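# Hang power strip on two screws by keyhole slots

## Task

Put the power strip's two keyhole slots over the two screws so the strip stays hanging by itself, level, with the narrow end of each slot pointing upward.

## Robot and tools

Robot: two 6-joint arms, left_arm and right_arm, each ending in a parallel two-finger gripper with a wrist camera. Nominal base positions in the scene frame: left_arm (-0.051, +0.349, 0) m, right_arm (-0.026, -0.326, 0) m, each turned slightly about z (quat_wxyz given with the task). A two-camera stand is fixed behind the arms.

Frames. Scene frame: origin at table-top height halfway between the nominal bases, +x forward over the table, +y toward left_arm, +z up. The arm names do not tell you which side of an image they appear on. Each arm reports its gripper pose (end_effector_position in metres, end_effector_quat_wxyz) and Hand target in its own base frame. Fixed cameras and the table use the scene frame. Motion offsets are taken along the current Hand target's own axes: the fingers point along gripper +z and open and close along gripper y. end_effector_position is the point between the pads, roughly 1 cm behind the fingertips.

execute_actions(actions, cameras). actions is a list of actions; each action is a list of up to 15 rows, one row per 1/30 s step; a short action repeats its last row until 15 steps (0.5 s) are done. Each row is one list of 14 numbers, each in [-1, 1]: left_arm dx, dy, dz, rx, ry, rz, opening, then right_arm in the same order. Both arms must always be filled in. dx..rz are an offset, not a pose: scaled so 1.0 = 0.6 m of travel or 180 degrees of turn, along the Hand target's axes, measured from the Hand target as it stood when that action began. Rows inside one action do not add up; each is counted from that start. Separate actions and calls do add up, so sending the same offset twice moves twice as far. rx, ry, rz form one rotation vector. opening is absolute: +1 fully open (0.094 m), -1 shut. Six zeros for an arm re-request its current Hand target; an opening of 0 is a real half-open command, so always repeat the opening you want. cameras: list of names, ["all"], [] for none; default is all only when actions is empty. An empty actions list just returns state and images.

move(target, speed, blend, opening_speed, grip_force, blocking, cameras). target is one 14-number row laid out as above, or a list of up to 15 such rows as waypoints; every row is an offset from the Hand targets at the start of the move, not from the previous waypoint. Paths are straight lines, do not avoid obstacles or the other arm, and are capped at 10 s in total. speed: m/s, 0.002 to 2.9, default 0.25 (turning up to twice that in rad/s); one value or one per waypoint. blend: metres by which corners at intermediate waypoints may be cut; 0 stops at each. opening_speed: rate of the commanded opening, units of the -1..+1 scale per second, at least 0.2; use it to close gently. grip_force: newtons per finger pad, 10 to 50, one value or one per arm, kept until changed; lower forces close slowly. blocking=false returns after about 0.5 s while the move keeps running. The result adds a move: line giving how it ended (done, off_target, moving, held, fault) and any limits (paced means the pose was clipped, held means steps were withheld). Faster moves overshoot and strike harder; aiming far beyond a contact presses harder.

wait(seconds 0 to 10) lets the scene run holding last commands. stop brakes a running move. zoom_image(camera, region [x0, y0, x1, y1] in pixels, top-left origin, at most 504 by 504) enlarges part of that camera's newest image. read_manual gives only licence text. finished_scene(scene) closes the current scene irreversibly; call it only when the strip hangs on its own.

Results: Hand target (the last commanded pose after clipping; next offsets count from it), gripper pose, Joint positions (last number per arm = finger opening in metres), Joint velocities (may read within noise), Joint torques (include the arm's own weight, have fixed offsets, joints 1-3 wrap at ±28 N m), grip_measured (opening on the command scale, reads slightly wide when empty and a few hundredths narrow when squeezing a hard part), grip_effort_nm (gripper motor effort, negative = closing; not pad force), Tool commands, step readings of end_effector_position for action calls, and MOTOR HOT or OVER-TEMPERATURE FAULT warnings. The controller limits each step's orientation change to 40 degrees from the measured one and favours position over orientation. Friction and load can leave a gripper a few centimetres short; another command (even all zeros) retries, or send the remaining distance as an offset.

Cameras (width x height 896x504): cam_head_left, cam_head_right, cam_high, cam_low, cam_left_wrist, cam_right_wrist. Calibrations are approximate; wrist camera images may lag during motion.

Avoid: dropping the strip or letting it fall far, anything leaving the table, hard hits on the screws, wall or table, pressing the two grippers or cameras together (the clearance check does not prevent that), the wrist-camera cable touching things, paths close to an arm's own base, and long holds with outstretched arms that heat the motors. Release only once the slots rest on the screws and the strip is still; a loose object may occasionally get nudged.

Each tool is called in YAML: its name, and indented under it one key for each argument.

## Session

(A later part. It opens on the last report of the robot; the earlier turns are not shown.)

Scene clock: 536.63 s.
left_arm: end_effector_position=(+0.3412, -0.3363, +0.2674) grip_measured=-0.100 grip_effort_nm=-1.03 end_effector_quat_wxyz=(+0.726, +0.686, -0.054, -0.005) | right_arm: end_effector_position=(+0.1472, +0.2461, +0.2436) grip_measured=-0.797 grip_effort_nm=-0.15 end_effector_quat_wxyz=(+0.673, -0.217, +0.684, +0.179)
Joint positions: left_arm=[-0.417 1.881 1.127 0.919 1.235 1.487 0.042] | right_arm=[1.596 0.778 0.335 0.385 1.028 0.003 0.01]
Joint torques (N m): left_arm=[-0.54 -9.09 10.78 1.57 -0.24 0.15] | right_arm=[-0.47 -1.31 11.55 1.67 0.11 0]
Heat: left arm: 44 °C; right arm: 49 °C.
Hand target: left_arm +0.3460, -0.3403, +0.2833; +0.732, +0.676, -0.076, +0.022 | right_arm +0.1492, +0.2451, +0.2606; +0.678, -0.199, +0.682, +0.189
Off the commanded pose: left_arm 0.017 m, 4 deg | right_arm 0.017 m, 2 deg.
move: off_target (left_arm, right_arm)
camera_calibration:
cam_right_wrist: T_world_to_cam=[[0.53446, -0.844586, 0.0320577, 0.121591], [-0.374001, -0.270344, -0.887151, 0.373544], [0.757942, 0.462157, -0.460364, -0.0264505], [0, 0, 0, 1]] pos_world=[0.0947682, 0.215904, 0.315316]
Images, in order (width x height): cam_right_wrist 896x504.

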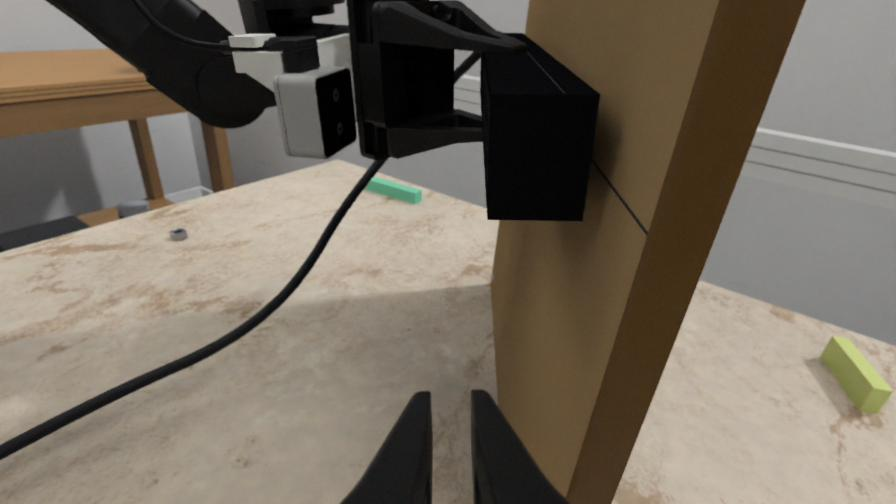

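move:
  target: [0.01,-0.02,-0.01,0,0,0,-0.35,0,0,0,0,0,0,-0.8]
  speed: 0.03

move:
  target: [0,-0.015,0.0,0,0,0,-0.35,0,0,0,0,0,0,-0.8]
  speed: 0.03

move:
  target: [0,-0.01,0.01,0,0,0,-0.35,0,0,0,0,0,0,-0.8]
  speed: 0.03
  cameras: ["cam_right_wrist"]

zoom_image:
  camera: "cam_right_wrist"
  region: [420, 20, 640, 240]

Scene clock: 540.43 s.
left_arm: end_effector_position=(+0.3465, -0.3358, +0.2530) grip_measured=-0.100 grip_effort_nm=-1.03 end_effector_quat_wxyz=(+0.722, +0.690, -0.044, -0.015) | right_arm: end_effector_position=(+0.1472, +0.2461, +0.2436) grip_measured=-0.797 grip_effort_nm=-0.15 end_effector_quat_wxyz=(+0.673, -0.217, +0.684, +0.179)
Joint positions: left_arm=[-0.41 1.914 1.127 0.92 1.243 1.488 0.042] | right_arm=[1.596 0.778 0.335 0.385 1.028 0.003 0.01]
Joint torques (N m): left_arm=[0.58 -9.03 10.91 1.91 -0.11 0.16] | right_arm=[-0.35 -1.39 11.66 1.61 0.13 0.04]
Heat: left arm: 44 °C; right arm: 49 °C.
Hand target: left_arm +0.3540, -0.3358, +0.2718; +0.732, +0.676, -0.076, +0.022 | right_arm +0.1492, +0.2451, +0.2606; +0.678, -0.199, +0.682, +0.189
Off the commanded pose: left_arm 0.020 m, 6 deg | right_arm 0.017 m, 2 deg.
move: off_target (left_arm, right_arm)

Scene clock: 541.37 s.
left_arm: end_effector_position=(+0.3473, -0.3357, +0.2497) grip_measured=-0.100 grip_effort_nm=-1.03 end_effector_quat_wxyz=(+0.724, +0.688, -0.054, -0.010) | right_arm: end_effector_position=(+0.1472, +0.2461, +0.2436) grip_measured=-0.797 grip_effort_nm=-0.15 end_effector_quat_wxyz=(+0.673, -0.217, +0.684, +0.179)
Joint positions: left_arm=[-0.408 1.931 1.127 0.955 1.251 1.492 0.042] | right_arm=[1.596 0.778 0.335 0.385 1.028 0.003 0.01]
Joint torques (N m): left_arm=[0.35 -8.7 10.17 1.84 -0.2 0.11] | right_arm=[-0.36 -1.51 11.55 1.64 0.13 0.01]
Heat: left arm: 44 °C; right arm: 49 °C.
Hand target: left_arm +0.3553, -0.3365, +0.2630; +0.732, +0.676, -0.076, +0.022 | right_arm +0.1492, +0.2451, +0.2606; +0.678, -0.199, +0.682, +0.189
Off the commanded pose: left_arm 0.015 m, 5 deg | right_arm 0.017 m, 2 deg.
move: off_target (left_arm, right_arm)

Scene clock: 542.27 s.
left_arm: end_effector_position=(+0.3476, -0.3361, +0.2473) grip_measured=-0.100 grip_effort_nm=-1.03 end_effector_quat_wxyz=(+0.725, +0.686, -0.063, -0.004) | right_arm: end_effector_position=(+0.1472, +0.2461, +0.2436) grip_measured=-0.797 grip_effort_nm=-0.15 end_effector_quat_wxyz=(+0.673, -0.217, +0.684, +0.179)
Joint positions: left_arm=[-0.408 1.946 1.127 0.988 1.256 1.496 0.042] | right_arm=[1.596 0.778 0.335 0.385 1.028 0.003 0.01]
Joint torques (N m): left_arm=[-1.05 -8.27 10.44 1.66 -0.4 0.1] | right_arm=[-0.42 -1.35 11.71 1.67 0.11 0.01]
Heat: left arm: 44 °C; right arm: 49 °C.
Hand target: left_arm +0.3556, -0.3430, +0.2574; +0.732, +0.676, -0.076, +0.022 | right_arm +0.1492, +0.2451, +0.2606; +0.678, -0.199, +0.682, +0.189
Off the commanded pose: left_arm 0.015 m, 4 deg | right_arm 0.017 m, 2 deg.
move: off_target (left_arm, right_arm)
camera_calibration:
cam_right_wrist: T_world_to_cam=[[0.53446, -0.844586, 0.0320577, 0.121591], [-0.374001, -0.270344, -0.887151, 0.373544], [0.757942, 0.462157, -0.460364, -0.0264505], [0, 0, 0, 1]] pos_world=[0.0947682, 0.215904, 0.315316]
Images, in order (width x height): cam_right_wrist 896x504.

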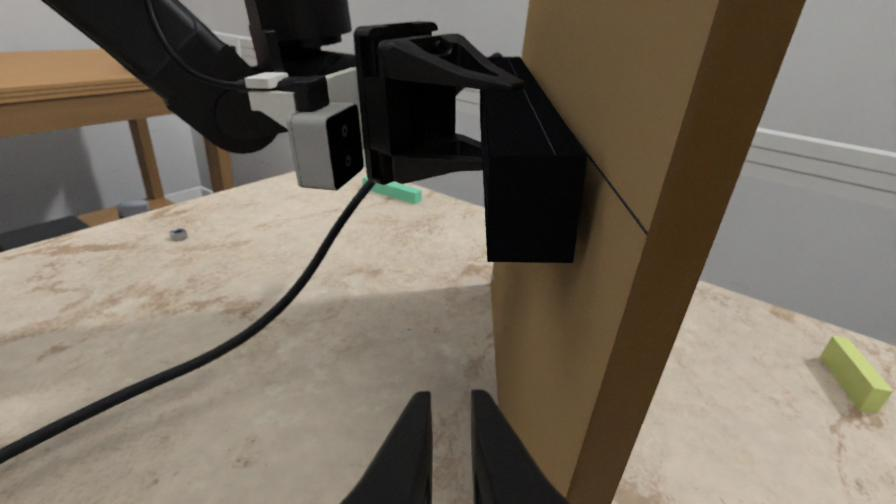

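Scaled by 2.291 from the camera's 896x504 image, which has a finer 1280x720 frame.

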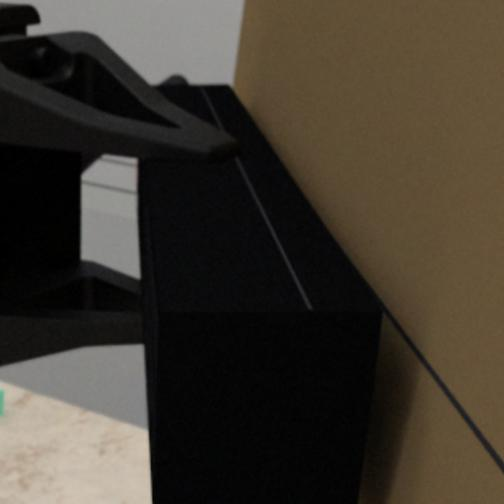

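move:
  target: [0,0.006,0.02,0,0.005,-0.012,-0.35,0,0,0,0,0,0,-0.8]
  speed: 0.03

move:
  target: [0,0.01,0.01,0,0.015,-0.01,-0.35,0,0,0,0,0,0,-0.8]
  speed: 0.03
  cameras: ["cam_right_wrist"]

zoom_image:
  camera: "cam_right_wrist"
  region: [420, 20, 640, 240]

Scene clock: 548.43 s.
left_arm: end_effector_position=(+0.3477, -0.3365, +0.2473) grip_measured=-0.100 grip_effort_nm=-1.03 end_effector_quat_wxyz=(+0.725, +0.686, -0.058, -0.008) | right_arm: end_effector_position=(+0.1472, +0.2461, +0.2436) grip_measured=-0.797 grip_effort_nm=-0.15 end_effector_quat_wxyz=(+0.673, -0.217, +0.684, +0.179)
Joint positions: left_arm=[-0.409 1.946 1.127 0.987 1.253 1.485 0.042] | right_arm=[1.596 0.778 0.335 0.385 1.028 0.003 0.01]
Joint torques (N m): left_arm=[-3.75 -9.13 10.93 1.38 -0.81 -0.04] | right_arm=[-0.38 -1.46 11.63 1.65 0.11 0.01]
Heat: left arm: 45 °C; right arm: 49 °C.
Hand target: left_arm +0.3542, -0.3546, +0.2618; +0.733, +0.677, -0.057, +0.014 | right_arm +0.1492, +0.2451, +0.2606; +0.678, -0.199, +0.682, +0.189
Off the commanded pose: left_arm 0.024 m, 3 deg | right_arm 0.017 m, 2 deg.
move: off_target (left_arm, right_arm)

Scene clock: 549.87 s.
left_arm: end_effector_position=(+0.3476, -0.3373, +0.2472) grip_measured=-0.100 grip_effort_nm=-1.03 end_effector_quat_wxyz=(+0.724, +0.688, -0.047, -0.018) | right_arm: end_effector_position=(+0.1472, +0.2461, +0.2436) grip_measured=-0.797 grip_effort_nm=-0.15 end_effector_quat_wxyz=(+0.673, -0.217, +0.684, +0.179)
Joint positions: left_arm=[-0.412 1.941 1.127 0.966 1.248 1.47 0.042] | right_arm=[1.596 0.778 0.335 0.385 1.028 0.003 0.01]
Joint torques (N m): left_arm=[-5.31 -11.64 9.02 1.36 -1.37 -0.08] | right_arm=[-0.43 -1.4 11.7 1.67 0.12 0]
Heat: left arm: 45 °C; right arm: 49 °C.
Hand target: left_arm +0.3532, -0.3601, +0.2682; +0.735, +0.678, -0.030, +0.018 | right_arm +0.1492, +0.2451, +0.2606; +0.678, -0.199, +0.682, +0.189
Off the commanded pose: left_arm 0.032 m, 5 deg | right_arm 0.017 m, 2 deg.
move: off_target (left_arm, right_arm)
camera_calibration:
cam_right_wrist: T_world_to_cam=[[0.53446, -0.844586, 0.0320577, 0.121591], [-0.374001, -0.270344, -0.887151, 0.373544], [0.757942, 0.462157, -0.460364, -0.0264505], [0, 0, 0, 1]] pos_world=[0.0947682, 0.215904, 0.315316]
Images, in order (width x height): cam_right_wrist 896x504.

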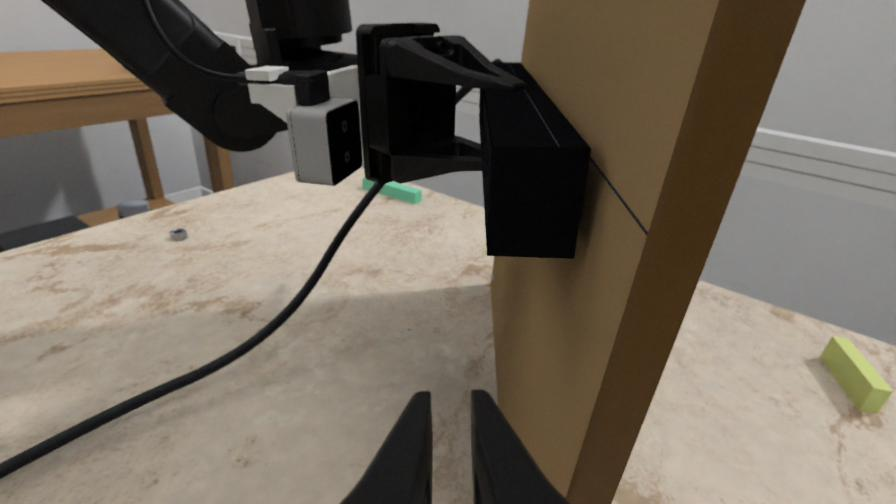

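Scaled by 2.291 from the camera's 896x504 image, which has a finer 1280x720 frame.

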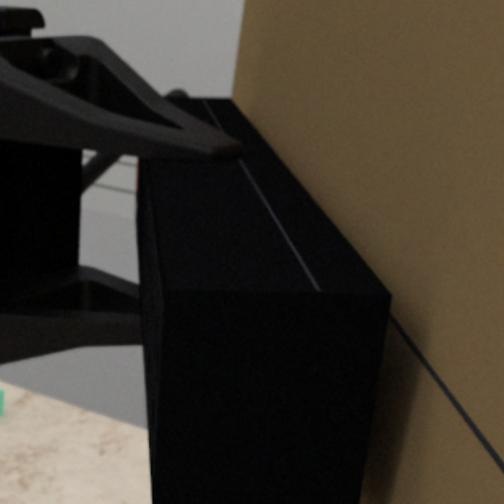

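move:
  target:
    - [0.012,0.012,0.0,0,0.0,0,-0.35,0,0,0,0,0,0,-0.8]
    - [-0.016,0.016,0.0,0,0.01,-0.005,-0.35,0,0,0,0,0,0,-0.8]
  speed: 0.03
  cameras: ["cam_right_wrist"]

zoom_image:
  camera: "cam_right_wrist"
  region: [420, 20, 640, 240]

Scene clock: 554.13 s.
left_arm: end_effector_position=(+0.3354, -0.3442, +0.2543) grip_measured=-0.100 grip_effort_nm=-1.03 end_effector_quat_wxyz=(+0.720, +0.692, -0.016, -0.036) | right_arm: end_effector_position=(+0.1472, +0.2461, +0.2436) grip_measured=-0.797 grip_effort_nm=-0.15 end_effector_quat_wxyz=(+0.673, -0.217, +0.684, +0.179)
Joint positions: left_arm=[-0.444 1.878 1.091 0.898 1.197 1.441 0.042] | right_arm=[1.596 0.778 0.335 0.385 1.028 0.003 0.01]
Joint torques (N m): left_arm=[-3.82 -11.67 8.34 1.71 -1.31 0.19] | right_arm=[-0.49 -1.44 11.74 1.65 0.11 -0.03]
Heat: left arm: 45 °C; right arm: 49 °C.
Hand target: left_arm +0.3430, -0.3592, +0.2771; +0.735, +0.677, -0.013, +0.023 | right_arm +0.1492, +0.2451, +0.2606; +0.678, -0.199, +0.682, +0.189
Off the commanded pose: left_arm 0.028 m, 7 deg | right_arm 0.017 m, 2 deg.
move: off_target (left_arm, right_arm)
camera_calibration:
cam_right_wrist: T_world_to_cam=[[0.53446, -0.844586, 0.0320577, 0.121591], [-0.374001, -0.270344, -0.887151, 0.373544], [0.757942, 0.462157, -0.460364, -0.0264505], [0, 0, 0, 1]] pos_world=[0.0947682, 0.215904, 0.315316]
Images, in order (width x height): cam_right_wrist 896x504.

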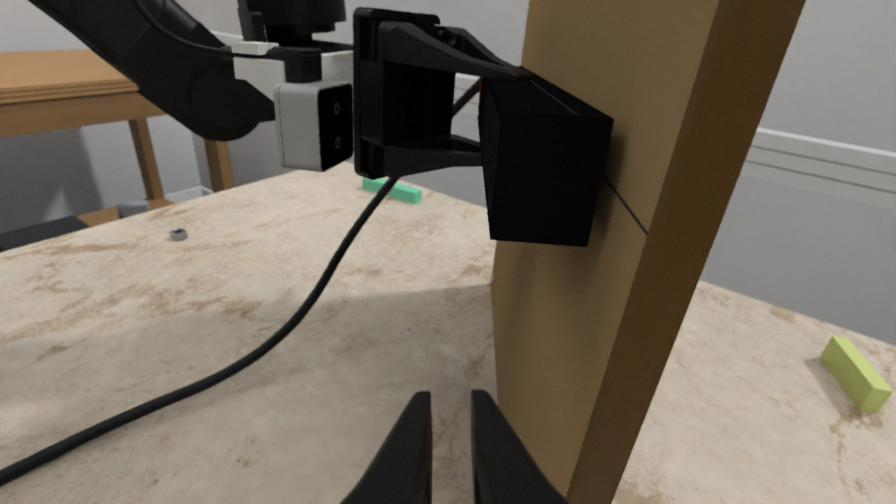

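Scaled by 2.291 from the camera's 896x504 image, which has a finer 1280x720 frame.

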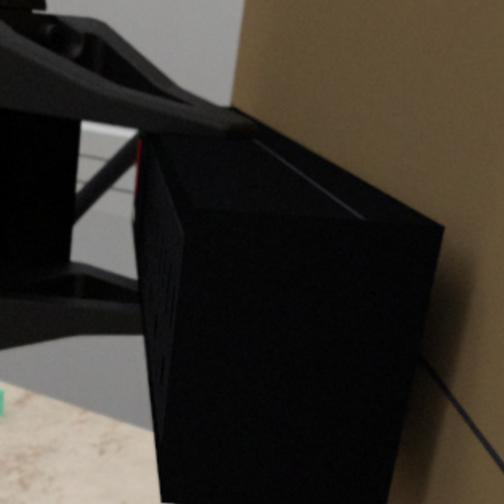

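move:
  target: [0,0.0,0.02,0,-0.01,0.02,-0.35,0,0,0,0,0,0,-0.8]
  speed: 0.03

move:
  target: [0,-0.01,0.0,0,-0.005,0.02,-0.35,0,0,0,0,0,0,-0.8]
  speed: 0.03
  cameras: ["cam_right_wrist"]

zoom_image:
  camera: "cam_right_wrist"
  region: [420, 20, 640, 240]

Scene clock: 559.93 s.
left_arm: end_effector_position=(+0.3320, -0.3464, +0.2535) grip_measured=-0.100 grip_effort_nm=-1.03 end_effector_quat_wxyz=(+0.720, +0.693, -0.033, -0.025) | right_arm: end_effector_position=(+0.1472, +0.2461, +0.2436) grip_measured=-0.797 grip_effort_nm=-0.15 end_effector_quat_wxyz=(+0.673, -0.217, +0.684, +0.179)
Joint positions: left_arm=[-0.451 1.876 1.089 0.892 1.2 1.485 0.042] | right_arm=[1.596 0.778 0.335 0.385 1.028 0.003 0.01]
Joint torques (N m): left_arm=[-5.05 -9.14 12.08 1.65 -1.25 0.33] | right_arm=[-0.32 -1.44 11.58 1.66 0.14 -0.01]
Heat: left arm: 45 °C; right arm: 49 °C.
Hand target: left_arm +0.3432, -0.3711, +0.2781; +0.734, +0.677, -0.045, +0.035 | right_arm +0.1492, +0.2451, +0.2606; +0.678, -0.199, +0.682, +0.189
Off the commanded pose: left_arm 0.037 m, 7 deg | right_arm 0.017 m, 2 deg.
move: off_target (left_arm, right_arm)

Scene clock: 561.50 s.
left_arm: end_effector_position=(+0.3301, -0.3472, +0.2534) grip_measured=-0.100 grip_effort_nm=-1.03 end_effector_quat_wxyz=(+0.720, +0.691, -0.057, -0.006) | right_arm: end_effector_position=(+0.1472, +0.2461, +0.2436) grip_measured=-0.797 grip_effort_nm=-0.15 end_effector_quat_wxyz=(+0.673, -0.217, +0.684, +0.179)
Joint positions: left_arm=[-0.454 1.876 1.089 0.892 1.206 1.547 0.042] | right_arm=[1.596 0.778 0.335 0.385 1.028 0.003 0.01]
Joint torques (N m): left_arm=[-4.6 -7.43 12.62 1.75 -1.13 0.37] | right_arm=[-0.36 -1.31 11.58 1.62 0.11 -0.01]
Heat: left arm: 45 °C; right arm: 49 °C.
Hand target: left_arm +0.3437, -0.3717, +0.2721; +0.732, +0.676, -0.073, +0.053 | right_arm +0.1492, +0.2451, +0.2606; +0.678, -0.199, +0.682, +0.189
Off the commanded pose: left_arm 0.034 m, 7 deg | right_arm 0.017 m, 2 deg.
move: off_target (left_arm, right_arm)
camera_calibration:
cam_right_wrist: T_world_to_cam=[[0.53446, -0.844586, 0.0320577, 0.121591], [-0.374001, -0.270344, -0.887151, 0.373544], [0.757942, 0.462157, -0.460364, -0.0264505], [0, 0, 0, 1]] pos_world=[0.0947682, 0.215904, 0.315316]
Images, in order (width x height): cam_right_wrist 896x504.

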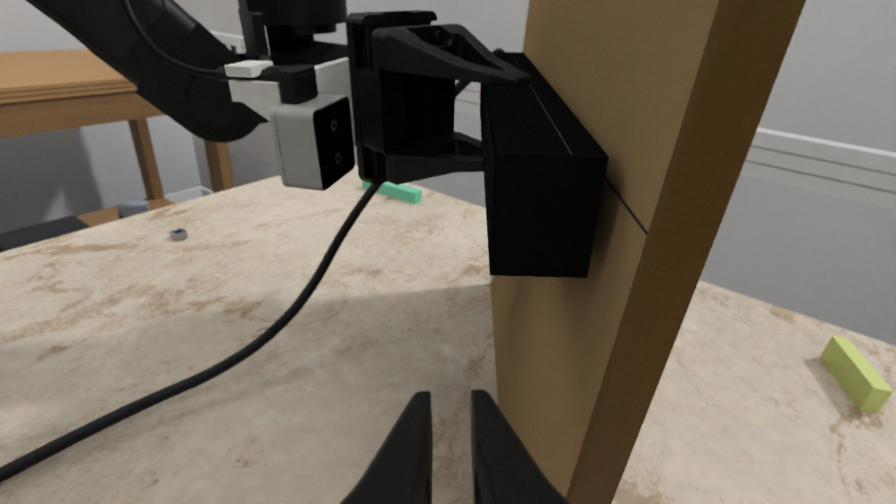

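Scaled by 2.291 from the camera's 896x504 image, which has a finer 1280x720 frame.

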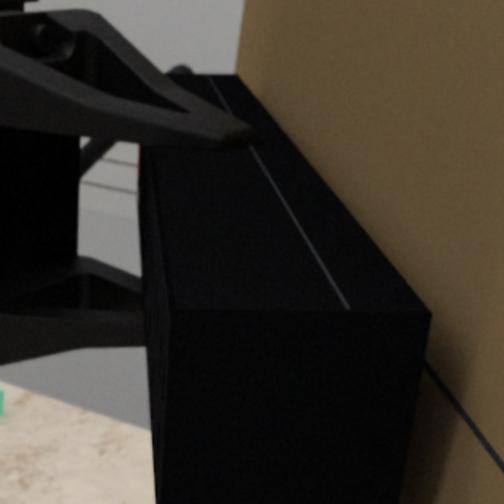

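move:
  target: [0.02,0.0,-0.01,0,0,0.0,-0.35,0,0,0,0,0,0,-0.8]
  speed: 0.02

move:
  target: [0.02,0.0,0.005,0,0,0.0,-0.35,0,0,0,0,0,0,-0.8]
  speed: 0.02

move:
  target: [0.02,0.0,0.01,0,0,0.0,-0.35,0,0,0,0,0,0,-0.8]
  speed: 0.02
  cameras: ["cam_right_wrist"]

zoom_image:
  camera: "cam_right_wrist"
  region: [420, 20, 640, 240]

Scene clock: 566.20 s.
left_arm: end_effector_position=(+0.3302, -0.3473, +0.2534) grip_measured=-0.100 grip_effort_nm=-1.03 end_effector_quat_wxyz=(+0.719, +0.691, -0.070, -0.017) | right_arm: end_effector_position=(+0.1472, +0.2461, +0.2436) grip_measured=-0.797 grip_effort_nm=-0.15 end_effector_quat_wxyz=(+0.673, -0.217, +0.684, +0.179)
Joint positions: left_arm=[-0.448 1.896 1.117 0.888 1.245 1.545 0.042] | right_arm=[1.596 0.778 0.335 0.385 1.028 0.003 0.01]
Joint torques (N m): left_arm=[-2.33 -7.39 13.35 1.72 -1.26 0.32] | right_arm=[-0.49 -1.63 11.74 1.62 0.11 0]
Heat: left arm: 45 °C; right arm: 49 °C.
Hand target: left_arm +0.3558, -0.3658, +0.2739; +0.732, +0.675, -0.073, +0.053 | right_arm +0.1492, +0.2451, +0.2606; +0.678, -0.199, +0.682, +0.189
Off the commanded pose: left_arm 0.038 m, 8 deg | right_arm 0.017 m, 2 deg.
move: off_target (left_arm, right_arm)

Scene clock: 567.43 s.
left_arm: end_effector_position=(+0.3306, -0.3476, +0.2534) grip_measured=-0.100 grip_effort_nm=-1.03 end_effector_quat_wxyz=(+0.716, +0.691, -0.087, -0.035) | right_arm: end_effector_position=(+0.1472, +0.2461, +0.2436) grip_measured=-0.797 grip_effort_nm=-0.15 end_effector_quat_wxyz=(+0.673, -0.217, +0.684, +0.179)
Joint positions: left_arm=[-0.442 1.923 1.161 0.871 1.301 1.541 0.042] | right_arm=[1.596 0.778 0.335 0.385 1.028 0.003 0.01]
Joint torques (N m): left_arm=[-1.91 -7.65 13.86 1.68 -1.7 0.29] | right_arm=[-0.36 -1.42 11.63 1.64 0.11 0]
Heat: left arm: 45 °C; right arm: 49 °C.
Hand target: left_arm +0.3675, -0.3691, +0.2762; +0.732, +0.676, -0.073, +0.053 | right_arm +0.1492, +0.2451, +0.2606; +0.678, -0.199, +0.682, +0.189
Off the commanded pose: left_arm 0.049 m, 11 deg | right_arm 0.017 m, 2 deg.
move: off_target (left_arm, right_arm)

Scene clock: 568.90 s.
left_arm: end_effector_position=(+0.3309, -0.3479, +0.2535) grip_measured=-0.100 grip_effort_nm=-1.03 end_effector_quat_wxyz=(+0.713, +0.692, -0.103, -0.054) | right_arm: end_effector_position=(+0.1472, +0.2461, +0.2436) grip_measured=-0.797 grip_effort_nm=-0.15 end_effector_quat_wxyz=(+0.673, -0.217, +0.684, +0.179)
Joint positions: left_arm=[-0.437 1.951 1.207 0.849 1.356 1.54 0.042] | right_arm=[1.596 0.778 0.335 0.385 1.028 0.003 0.01]
Joint torques (N m): left_arm=[-1.81 -7.87 14.34 1.67 -2.16 0.26] | right_arm=[-0.44 -1.43 11.64 1.64 0.15 0.03]
Heat: left arm: 45 °C; right arm: 49 °C.
Hand target: left_arm +0.3791, -0.3754, +0.2787; +0.732, +0.676, -0.073, +0.053 | right_arm +0.1492, +0.2451, +0.2606; +0.678, -0.199, +0.682, +0.189
Off the commanded pose: left_arm 0.061 m, 13 deg | right_arm 0.017 m, 2 deg.
move: off_target (left_arm, right_arm)
camera_calibration:
cam_right_wrist: T_world_to_cam=[[0.53446, -0.844586, 0.0320577, 0.121591], [-0.374001, -0.270344, -0.887151, 0.373544], [0.757942, 0.462157, -0.460364, -0.0264505], [0, 0, 0, 1]] pos_world=[0.0947682, 0.215904, 0.315316]
Images, in order (width x height): cam_right_wrist 896x504.

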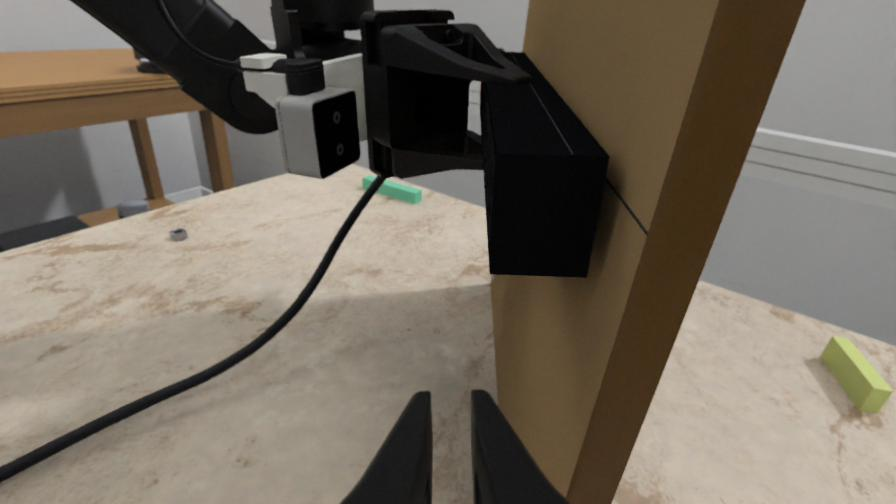

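Scaled by 2.291 from the camera's 896x504 image, which has a finer 1280x720 frame.

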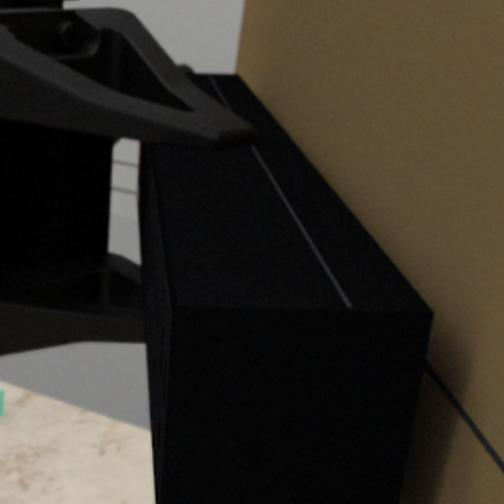

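move:
  target: [-0.05,-0.015,-0.015,0,0,0.0,-0.35,0,0,0,0,0,0,-0.8]
  speed: 0.03

move:
  target: [0,-0.02,-0.01,0,0,0.0,-0.35,0,0,0,0,0,0,-0.8]
  speed: 0.02

move:
  target: [0,-0.015,-0.01,0,0,-0.008,-0.35,0,0,0,0,0,0,-0.8]
  speed: 0.02
  cameras: ["cam_right_wrist"]

zoom_image:
  camera: "cam_right_wrist"
  region: [420, 20, 640, 240]

Scene clock: 573.37 s.
left_arm: end_effector_position=(+0.3289, -0.3490, +0.2467) grip_measured=-0.100 grip_effort_nm=-1.03 end_effector_quat_wxyz=(+0.718, +0.687, -0.107, -0.026) | right_arm: end_effector_position=(+0.1472, +0.2461, +0.2436) grip_measured=-0.797 grip_effort_nm=-0.15 end_effector_quat_wxyz=(+0.673, -0.217, +0.684, +0.179)
Joint positions: left_arm=[-0.445 1.947 1.155 0.921 1.314 1.565 0.042] | right_arm=[1.596 0.778 0.335 0.385 1.028 0.003 0.01]
Joint torques (N m): left_arm=[-2.82 -11.14 7.84 1.63 -1.89 0.16] | right_arm=[-0.34 -1.46 11.73 1.65 0.12 -0.01]
Heat: left arm: 45 °C; right arm: 49 °C.
Hand target: left_arm +0.3515, -0.3665, +0.2640; +0.732, +0.675, -0.073, +0.053 | right_arm +0.1492, +0.2451, +0.2606; +0.678, -0.199, +0.682, +0.189
Off the commanded pose: left_arm 0.033 m, 10 deg | right_arm 0.017 m, 2 deg.
move: off_target (left_arm, right_arm)

Scene clock: 574.47 s.
left_arm: end_effector_position=(+0.3282, -0.3485, +0.2462) grip_measured=-0.100 grip_effort_nm=-1.03 end_effector_quat_wxyz=(+0.721, +0.683, -0.113, -0.011) | right_arm: end_effector_position=(+0.1472, +0.2461, +0.2436) grip_measured=-0.797 grip_effort_nm=-0.15 end_effector_quat_wxyz=(+0.673, -0.217, +0.684, +0.179)
Joint positions: left_arm=[-0.446 1.947 1.137 0.965 1.301 1.57 0.042] | right_arm=[1.596 0.778 0.335 0.385 1.028 0.003 0.01]
Joint torques (N m): left_arm=[-1.59 -8.88 7.61 1.6 -1.69 0.16] | right_arm=[-0.4 -1.22 11.59 1.64 0.11 0]
Heat: left arm: 45 °C; right arm: 49 °C.
Hand target: left_arm +0.3538, -0.3615, +0.2518; +0.732, +0.675, -0.073, +0.053 | right_arm +0.1492, +0.2451, +0.2606; +0.678, -0.199, +0.682, +0.189
Off the commanded pose: left_arm 0.029 m, 9 deg | right_arm 0.017 m, 2 deg.
move: off_target (left_arm, right_arm)

Scene clock: 575.60 s.
left_arm: end_effector_position=(+0.3286, -0.3482, +0.2415) grip_measured=-0.100 grip_effort_nm=-1.03 end_effector_quat_wxyz=(+0.723, +0.682, -0.109, -0.009) | right_arm: end_effector_position=(+0.1472, +0.2461, +0.2436) grip_measured=-0.797 grip_effort_nm=-0.15 end_effector_quat_wxyz=(+0.673, -0.217, +0.684, +0.179)
Joint positions: left_arm=[-0.446 1.958 1.121 1.005 1.292 1.555 0.042] | right_arm=[1.596 0.778 0.335 0.385 1.028 0.003 0.01]
Joint torques (N m): left_arm=[-0.4 -8.24 7.31 1.58 -1.51 0.05] | right_arm=[-0.34 -1.48 11.6 1.61 0.12 -0.01]
Heat: left arm: 45 °C; right arm: 49 °C.
Hand target: left_arm +0.3555, -0.3563, +0.2425; +0.732, +0.676, -0.064, +0.044 | right_arm +0.1492, +0.2451, +0.2606; +0.678, -0.199, +0.682, +0.189
Off the commanded pose: left_arm 0.028 m, 8 deg | right_arm 0.017 m, 2 deg.
move: off_target (left_arm, right_arm)
camera_calibration:
cam_right_wrist: T_world_to_cam=[[0.53446, -0.844586, 0.0320577, 0.121591], [-0.374001, -0.270344, -0.887151, 0.373544], [0.757942, 0.462157, -0.460364, -0.0264505], [0, 0, 0, 1]] pos_world=[0.0947682, 0.215904, 0.315316]
Images, in order (width x height): cam_right_wrist 896x504.

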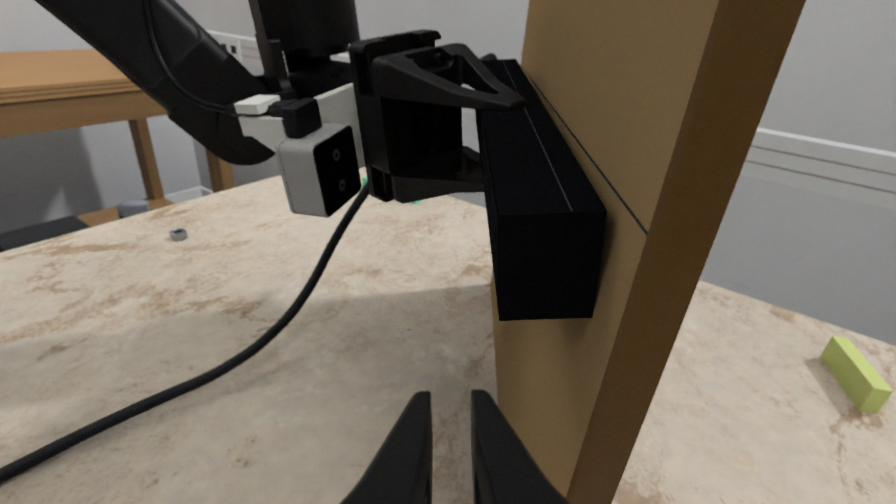

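Scaled by 2.291 from the camera's 896x504 image, which has a finer 1280x720 frame.

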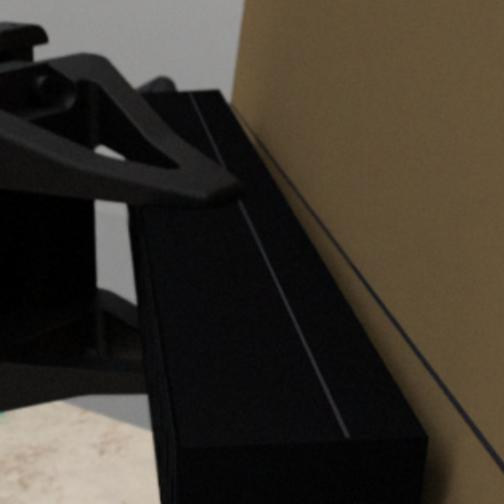

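move:
  target: [-0.01,0.0,0.02,0,-0.025,-0.03,-0.35,0,0,0,0,0,0,-0.8]
  speed: 0.03
  cameras: ["cam_right_wrist"]

zoom_image:
  camera: "cam_right_wrist"
  region: [420, 20, 640, 240]

Scene clock: 581.03 s.
left_arm: end_effector_position=(+0.3276, -0.3504, +0.2311) grip_measured=-0.100 grip_effort_nm=-1.02 end_effector_quat_wxyz=(+0.718, +0.688, -0.084, -0.058) | right_arm: end_effector_position=(+0.1472, +0.2461, +0.2436) grip_measured=-0.797 grip_effort_nm=-0.15 end_effector_quat_wxyz=(+0.673, -0.217, +0.684, +0.179)
Joint positions: left_arm=[-0.448 1.994 1.134 1.019 1.322 1.457 0.042] | right_arm=[1.596 0.778 0.335 0.385 1.028 0.003 0.01]
Joint torques (N m): left_arm=[-2.33 -8.28 11.11 1.4 -1.27 -0.05] | right_arm=[-0.5 -1.31 11.66 1.64 0.12 -0.03]
Heat: left arm: 45 °C; right arm: 49 °C.
Hand target: left_arm +0.3492, -0.3682, +0.2425; +0.731, +0.680, -0.061, -0.017 | right_arm +0.1492, +0.2451, +0.2606; +0.678, -0.199, +0.682, +0.189
Off the commanded pose: left_arm 0.030 m, 6 deg | right_arm 0.017 m, 2 deg.
move: off_target (left_arm, right_arm)
camera_calibration:
cam_right_wrist: T_world_to_cam=[[0.53446, -0.844586, 0.0320577, 0.121591], [-0.374001, -0.270344, -0.887151, 0.373544], [0.757942, 0.462157, -0.460364, -0.0264505], [0, 0, 0, 1]] pos_world=[0.0947682, 0.215904, 0.315316]
Images, in order (width x height): cam_right_wrist 896x504.

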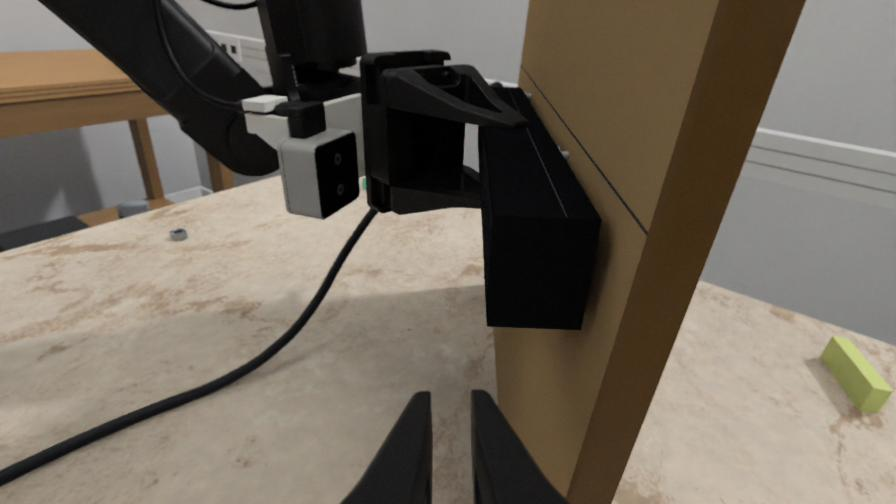

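Scaled by 2.291 from the camera's 896x504 image, which has a finer 1280x720 frame.

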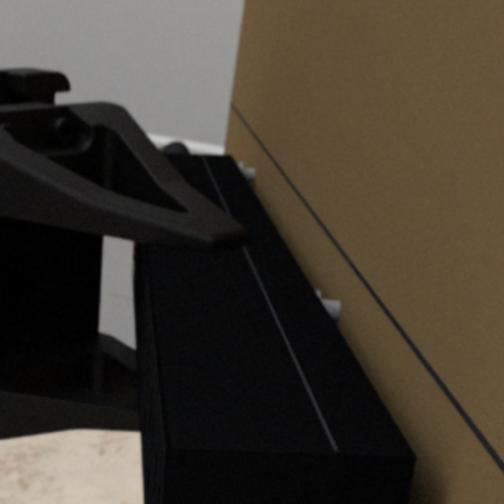

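move:
  target:
    - [-0.01,0,-0.08,0,0,0,-0.35,0,0,0,0,0,0,-0.8]
    - [-0.02,0.06,-0.08,0,0,0.005,-0.35,0,0,0,0,0,0,-0.8]
  speed: 0.06
  cameras: ["cam_right_wrist"]

zoom_image:
  camera: "cam_right_wrist"
  region: [420, 20, 640, 240]

Scene clock: 592.03 s.
left_arm: end_effector_position=(+0.3427, -0.3196, +0.2525) grip_measured=-0.100 grip_effort_nm=-1.03 end_effector_quat_wxyz=(+0.724, +0.688, -0.041, -0.040) | right_arm: end_effector_position=(+0.1472, +0.2461, +0.2436) grip_measured=-0.797 grip_effort_nm=-0.15 end_effector_quat_wxyz=(+0.673, -0.217, +0.684, +0.179)
Joint positions: left_arm=[-0.372 1.915 1.098 1.013 1.308 1.386 0.042] | right_arm=[1.596 0.778 0.335 0.385 1.028 0.003 0.01]
Joint torques (N m): left_arm=[0.38 -12.57 8.02 1.53 -0.13 0.09] | right_arm=[-0.36 -1.37 11.66 1.62 0.11 -0.02]
Heat: left arm: 44 °C; right arm: 49 °C.
Hand target: left_arm +0.3406, -0.3165, +0.2742; +0.731, +0.679, -0.066, -0.012 | right_arm +0.1492, +0.2451, +0.2606; +0.678, -0.199, +0.682, +0.189
Off the commanded pose: left_arm 0.022 m, 5 deg | right_arm 0.017 m, 2 deg.
move: off_target (left_arm, right_arm)
camera_calibration:
cam_right_wrist: T_world_to_cam=[[0.53446, -0.844586, 0.0320577, 0.121591], [-0.374001, -0.270344, -0.887151, 0.373544], [0.757942, 0.462157, -0.460364, -0.0264505], [0, 0, 0, 1]] pos_world=[0.0947682, 0.215904, 0.315316]
Images, in order (width x height): cam_right_wrist 896x504.

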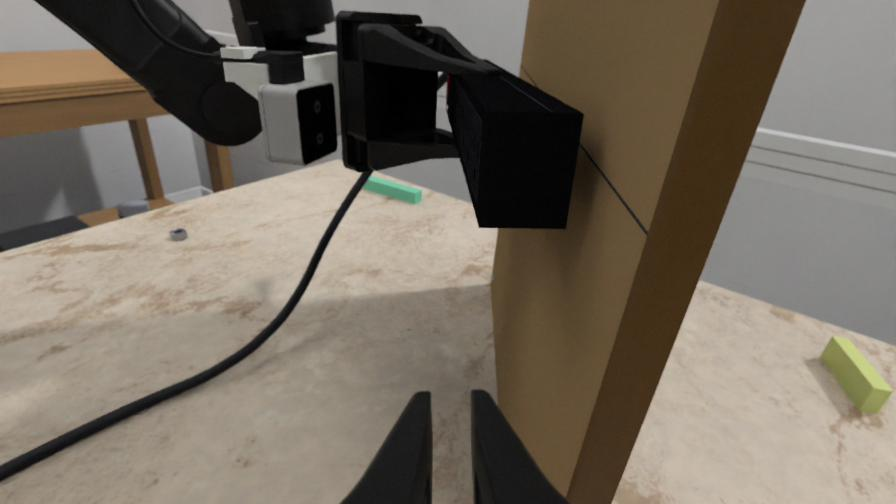

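Scaled by 2.291 from the camera's 896x504 image, which has a finer 1280x720 frame.

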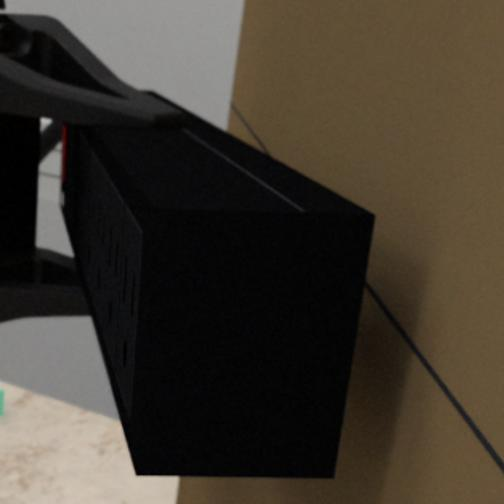

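move:
  target:
    - [0,0,0.01,0,-0.035,0.008,-0.35,0,0,0,0,0,0,-0.8]
    - [0.0,0.003,0.06,0,-0.035,0.008,-0.35,0,0,0,0,0,0,-0.8]
  speed: 0.05
  cameras: ["cam_right_wrist"]

zoom_image:
  camera: "cam_right_wrist"
  region: [420, 20, 640, 240]

Scene clock: 598.73 s.
left_arm: end_effector_position=(+0.3302, -0.3450, +0.2654) grip_measured=-0.100 grip_effort_nm=-1.03 end_effector_quat_wxyz=(+0.720, +0.684, -0.096, -0.068) | right_arm: end_effector_position=(+0.1472, +0.2461, +0.2436) grip_measured=-0.797 grip_effort_nm=-0.15 end_effector_quat_wxyz=(+0.673, -0.217, +0.684, +0.179)
Joint positions: left_arm=[-0.431 1.955 1.212 0.966 1.368 1.398 0.042] | right_arm=[1.596 0.778 0.335 0.385 1.028 0.003 0.01]
Joint torques (N m): left_arm=[-1.01 -9.07 11.17 1.35 -0.38 0.21] | right_arm=[-0.51 -1.44 11.64 1.63 0.12 0]
Heat: left arm: 44 °C; right arm: 49 °C.
Hand target: left_arm +0.3365, -0.3520, +0.2783; +0.726, +0.677, -0.115, -0.040 | right_arm +0.1492, +0.2451, +0.2606; +0.678, -0.199, +0.682, +0.189
Off the commanded pose: left_arm 0.016 m, 4 deg | right_arm 0.017 m, 2 deg.
move: off_target (left_arm, right_arm)
camera_calibration:
cam_right_wrist: T_world_to_cam=[[0.53446, -0.844586, 0.0320577, 0.121591], [-0.374001, -0.270344, -0.887151, 0.373544], [0.757942, 0.462157, -0.460364, -0.0264505], [0, 0, 0, 1]] pos_world=[0.0947682, 0.215904, 0.315316]
Images, in order (width x height): cam_right_wrist 896x504.

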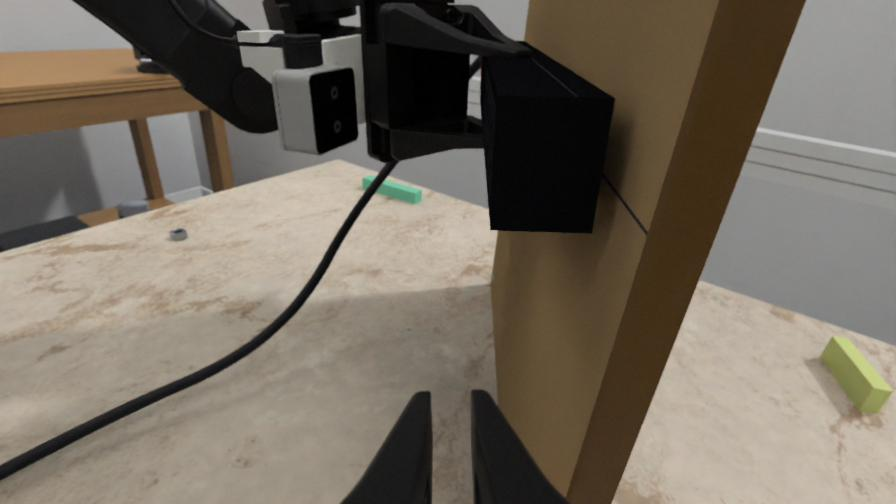

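Scaled by 2.291 from the camera's 896x504 image, which has a finer 1280x720 frame.

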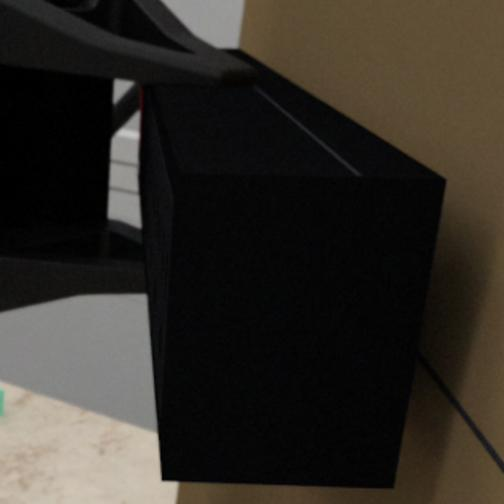

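move:
  target:
    - [0,0,-0.02,0,0,0,-0.35,0,0,0,0,0,0,-0.8]
    - [0.018,-0.014,-0.02,0,0,0,-0.35,0,0,0,0,0,0,-0.8]
    - [0.022,-0.014,0.02,0,0,0,-0.35,0,0,0,0,0,0,-0.8]
  speed: 0.04
  cameras: ["cam_right_wrist"]

zoom_image:
  camera: "cam_right_wrist"
  region: [420, 20, 640, 240]

Scene clock: 604.33 s.
left_arm: end_effector_position=(+0.3416, -0.3400, +0.2579) grip_measured=-0.100 grip_effort_nm=-1.03 end_effector_quat_wxyz=(+0.715, +0.688, -0.099, -0.075) | right_arm: end_effector_position=(+0.1472, +0.2461, +0.2436) grip_measured=-0.797 grip_effort_nm=-0.15 end_effector_quat_wxyz=(+0.673, -0.217, +0.684, +0.179)
Joint positions: left_arm=[-0.407 2 1.257 0.951 1.408 1.403 0.042] | right_arm=[1.596 0.778 0.335 0.385 1.028 0.003 0.01]
Joint torques (N m): left_arm=[-5.15 -8.61 12.25 1.34 -0.95 0.26] | right_arm=[-0.53 -1.54 11.63 1.66 0.16 -0.01]
Heat: left arm: 44 °C; right arm: 49 °C.
Hand target: left_arm +0.3474, -0.3672, +0.2724; +0.726, +0.677, -0.115, -0.040 | right_arm +0.1492, +0.2451, +0.2606; +0.678, -0.199, +0.682, +0.189
Off the commanded pose: left_arm 0.031 m, 5 deg | right_arm 0.017 m, 2 deg.
move: off_target (left_arm, right_arm)
camera_calibration:
cam_right_wrist: T_world_to_cam=[[0.53446, -0.844586, 0.0320577, 0.121591], [-0.374001, -0.270344, -0.887151, 0.373544], [0.757942, 0.462157, -0.460364, -0.0264505], [0, 0, 0, 1]] pos_world=[0.0947682, 0.215904, 0.315316]
Images, in order (width x height): cam_right_wrist 896x504.

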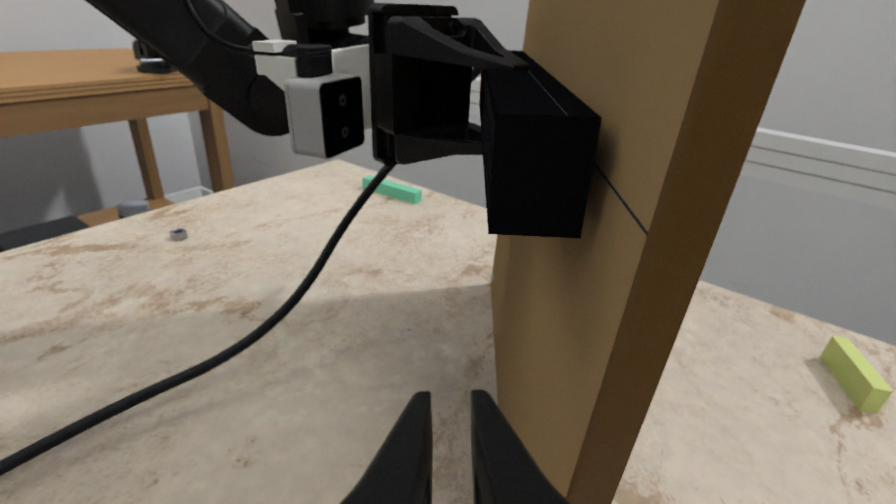

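Scaled by 2.291 from the camera's 896x504 image, which has a finer 1280x720 frame.

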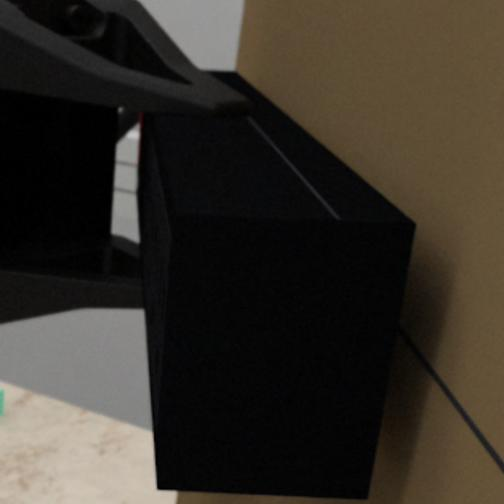

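move:
  target: [-0.015,-0.012,-0.005,0,0,0,-0.35,0,0,0,0,0,0,-0.8]
  speed: 0.02

move:
  target: [-0.01,-0.015,0,0,0,0,-0.35,0,0,0,0,0,0,-0.8]
  speed: 0.02

move:
  target: [0,-0.015,0,0,0,0,-0.35,0,0,0,0,0,0,-0.8]
  speed: 0.02
  cameras: ["cam_right_wrist"]

zoom_image:
  camera: "cam_right_wrist"
  region: [420, 20, 640, 240]

Scene clock: 607.50 s.
left_arm: end_effector_position=(+0.3415, -0.3400, +0.2578) grip_measured=-0.100 grip_effort_nm=-1.03 end_effector_quat_wxyz=(+0.715, +0.688, -0.101, -0.074) | right_arm: end_effector_position=(+0.1472, +0.2461, +0.2436) grip_measured=-0.797 grip_effort_nm=-0.15 end_effector_quat_wxyz=(+0.673, -0.217, +0.684, +0.179)
Joint positions: left_arm=[-0.407 2 1.258 0.95 1.409 1.409 0.042] | right_arm=[1.596 0.778 0.335 0.385 1.028 0.003 0.01]
Joint torques (N m): left_arm=[-5.08 -9.55 8.03 1.56 -0.93 0.35] | right_arm=[-0.34 -1.36 11.75 1.67 0.11 -0.05]
Heat: left arm: 44 °C; right arm: 50 °C.
Hand target: left_arm +0.3401, -0.3629, +0.2640; +0.726, +0.677, -0.115, -0.040 | right_arm +0.1492, +0.2451, +0.2606; +0.678, -0.199, +0.682, +0.189
Off the commanded pose: left_arm 0.024 m, 5 deg | right_arm 0.017 m, 2 deg.
move: off_target (left_arm, right_arm)

Scene clock: 608.37 s.
left_arm: end_effector_position=(+0.3359, -0.3434, +0.2513) grip_measured=-0.100 grip_effort_nm=-1.03 end_effector_quat_wxyz=(+0.717, +0.685, -0.111, -0.063) | right_arm: end_effector_position=(+0.1472, +0.2461, +0.2436) grip_measured=-0.797 grip_effort_nm=-0.15 end_effector_quat_wxyz=(+0.673, -0.217, +0.684, +0.179)
Joint positions: left_arm=[-0.42 2 1.225 0.982 1.395 1.439 0.042] | right_arm=[1.596 0.778 0.335 0.385 1.028 0.003 0.01]
Joint torques (N m): left_arm=[-4.3 -9.31 7.57 1.53 -0.84 0.17] | right_arm=[-0.32 -1.4 11.64 1.64 0.11 0.01]
Heat: left arm: 44 °C; right arm: 50 °C.
Hand target: left_arm +0.3350, -0.3625, +0.2545; +0.726, +0.677, -0.115, -0.040 | right_arm +0.1492, +0.2451, +0.2606; +0.678, -0.199, +0.682, +0.189
Off the commanded pose: left_arm 0.019 m, 3 deg | right_arm 0.017 m, 2 deg.
move: off_target (left_arm, right_arm)

Scene clock: 609.30 s.
left_arm: end_effector_position=(+0.3351, -0.3441, +0.2485) grip_measured=-0.100 grip_effort_nm=-1.03 end_effector_quat_wxyz=(+0.719, +0.683, -0.120, -0.055) | right_arm: end_effector_position=(+0.1472, +0.2461, +0.2436) grip_measured=-0.797 grip_effort_nm=-0.15 end_effector_quat_wxyz=(+0.673, -0.217, +0.684, +0.179)
Joint positions: left_arm=[-0.422 2.009 1.219 1.014 1.393 1.448 0.042] | right_arm=[1.596 0.778 0.335 0.385 1.028 0.003 0.01]
Joint torques (N m): left_arm=[-4.12 -8.44 7.31 1.44 -0.84 0.14] | right_arm=[-0.34 -1.35 11.73 1.65 0.13 0.01]
Heat: left arm: 44 °C; right arm: 50 °C.
Hand target: left_arm +0.3360, -0.3631, +0.2455; +0.726, +0.677, -0.115, -0.040 | right_arm +0.1492, +0.2451, +0.2606; +0.678, -0.199, +0.682, +0.189
Off the commanded pose: left_arm 0.019 m, 2 deg | right_arm 0.017 m, 2 deg.
move: off_target (left_arm, right_arm)
camera_calibration:
cam_right_wrist: T_world_to_cam=[[0.53446, -0.844586, 0.0320577, 0.121591], [-0.374001, -0.270344, -0.887151, 0.373544], [0.757942, 0.462157, -0.460364, -0.0264505], [0, 0, 0, 1]] pos_world=[0.0947682, 0.215904, 0.315316]
Images, in order (width x height): cam_right_wrist 896x504.

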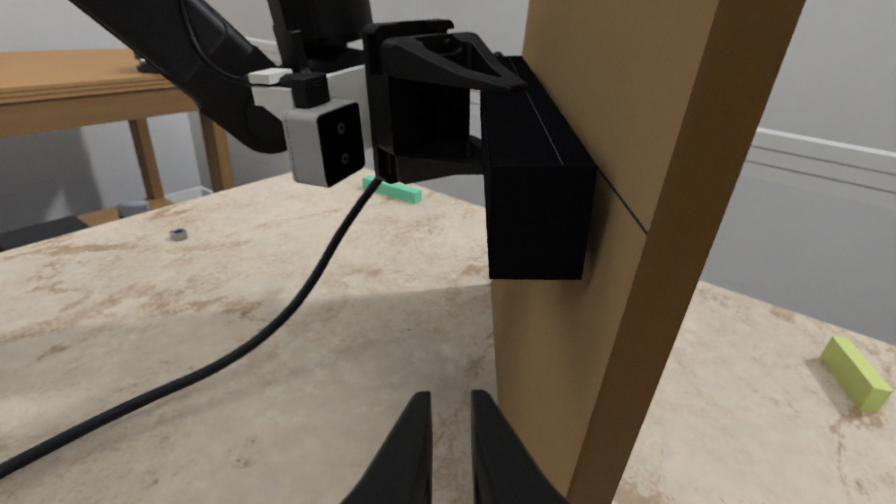

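Scaled by 2.291 from the camera's 896x504 image, which has a finer 1280x720 frame.

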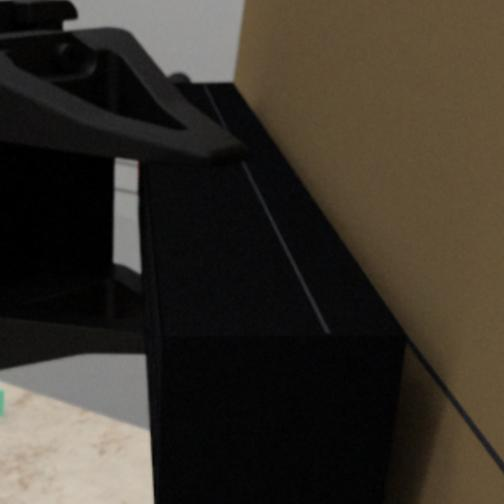

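move:
  target: [0.01,0.01,0.01,0,-0.04,0,-0.35,0,0,0,0,0,0,-0.8]
  speed: 0.03

move:
  target: [0,-0.005,0,0,-0.02,-0.025,-0.35,0,0,0,0,0,0,-0.8]
  speed: 0.03
  cameras: ["cam_right_wrist"]

zoom_image:
  camera: "cam_right_wrist"
  region: [420, 20, 640, 240]

Scene clock: 615.67 s.
left_arm: end_effector_position=(+0.3302, -0.3482, +0.2390) grip_measured=-0.100 grip_effort_nm=-1.03 end_effector_quat_wxyz=(+0.706, +0.682, -0.159, -0.103) | right_arm: end_effector_position=(+0.1472, +0.2461, +0.2436) grip_measured=-0.797 grip_effort_nm=-0.15 end_effector_quat_wxyz=(+0.673, -0.217, +0.684, +0.179)
Joint positions: left_arm=[-0.43 2.101 1.308 1.108 1.512 1.341 0.042] | right_arm=[1.596 0.778 0.335 0.385 1.028 0.003 0.01]
Joint torques (N m): left_arm=[-3.36 -8.83 12.96 1.05 -0.85 -0.05] | right_arm=[-0.44 -1.42 11.74 1.62 0.11 0]
Heat: left arm: 44 °C; right arm: 50 °C.
Hand target: left_arm +0.3400, -0.3697, +0.2526; +0.717, +0.673, -0.160, -0.082 | right_arm +0.1492, +0.2451, +0.2606; +0.678, -0.199, +0.682, +0.189
Off the commanded pose: left_arm 0.027 m, 3 deg | right_arm 0.017 m, 2 deg.
move: off_target (left_arm, right_arm)

Scene clock: 618.23 s.
left_arm: end_effector_position=(+0.3314, -0.3440, +0.2397) grip_measured=-0.100 grip_effort_nm=-1.03 end_effector_quat_wxyz=(+0.699, +0.685, -0.163, -0.121) | right_arm: end_effector_position=(+0.1472, +0.2461, +0.2436) grip_measured=-0.797 grip_effort_nm=-0.15 end_effector_quat_wxyz=(+0.673, -0.217, +0.684, +0.179)
Joint positions: left_arm=[-0.419 2.151 1.348 1.296 1.554 1.138 0.042] | right_arm=[1.596 0.778 0.335 0.385 1.028 0.003 0.01]
Joint torques (N m): left_arm=[-4.21 -8.05 14.58 0.25 -0.77 -0.05] | right_arm=[-0.4 -1.46 11.75 1.62 0.12 0.01]
Heat: left arm: 43 °C; right arm: 50 °C.
Hand target: left_arm +0.3402, -0.3701, +0.2494; +0.708, +0.676, -0.156, -0.131 | right_arm +0.1492, +0.2451, +0.2606; +0.678, -0.199, +0.682, +0.189
Off the commanded pose: left_arm 0.029 m, 2 deg | right_arm 0.017 m, 2 deg.
move: off_target (left_arm, right_arm)
camera_calibration:
cam_right_wrist: T_world_to_cam=[[0.53446, -0.844586, 0.0320577, 0.121591], [-0.374001, -0.270344, -0.887151, 0.373544], [0.757942, 0.462157, -0.460364, -0.0264505], [0, 0, 0, 1]] pos_world=[0.0947682, 0.215904, 0.315316]
Images, in order (width x height): cam_right_wrist 896x504.

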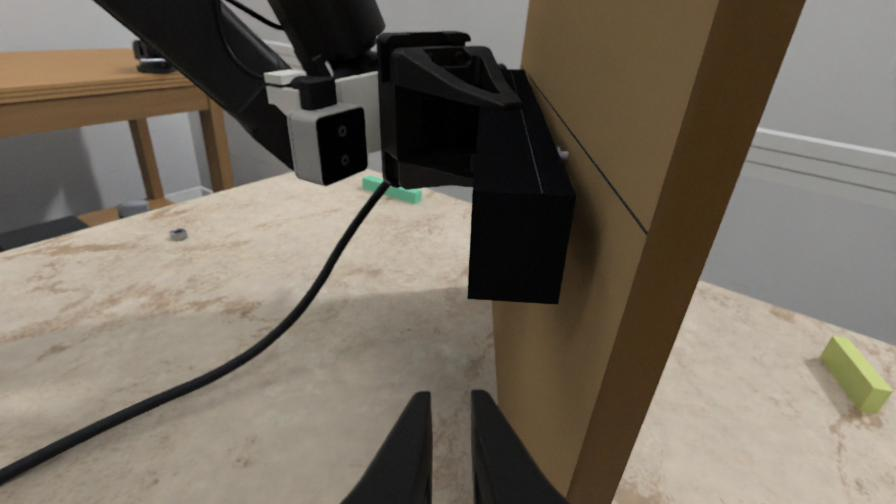

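Scaled by 2.291 from the camera's 896x504 image, which has a finer 1280x720 frame.

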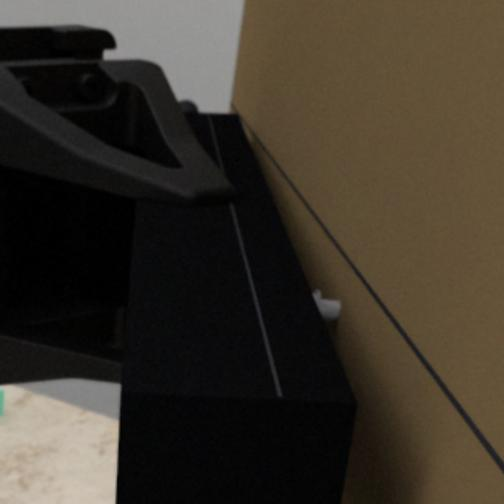

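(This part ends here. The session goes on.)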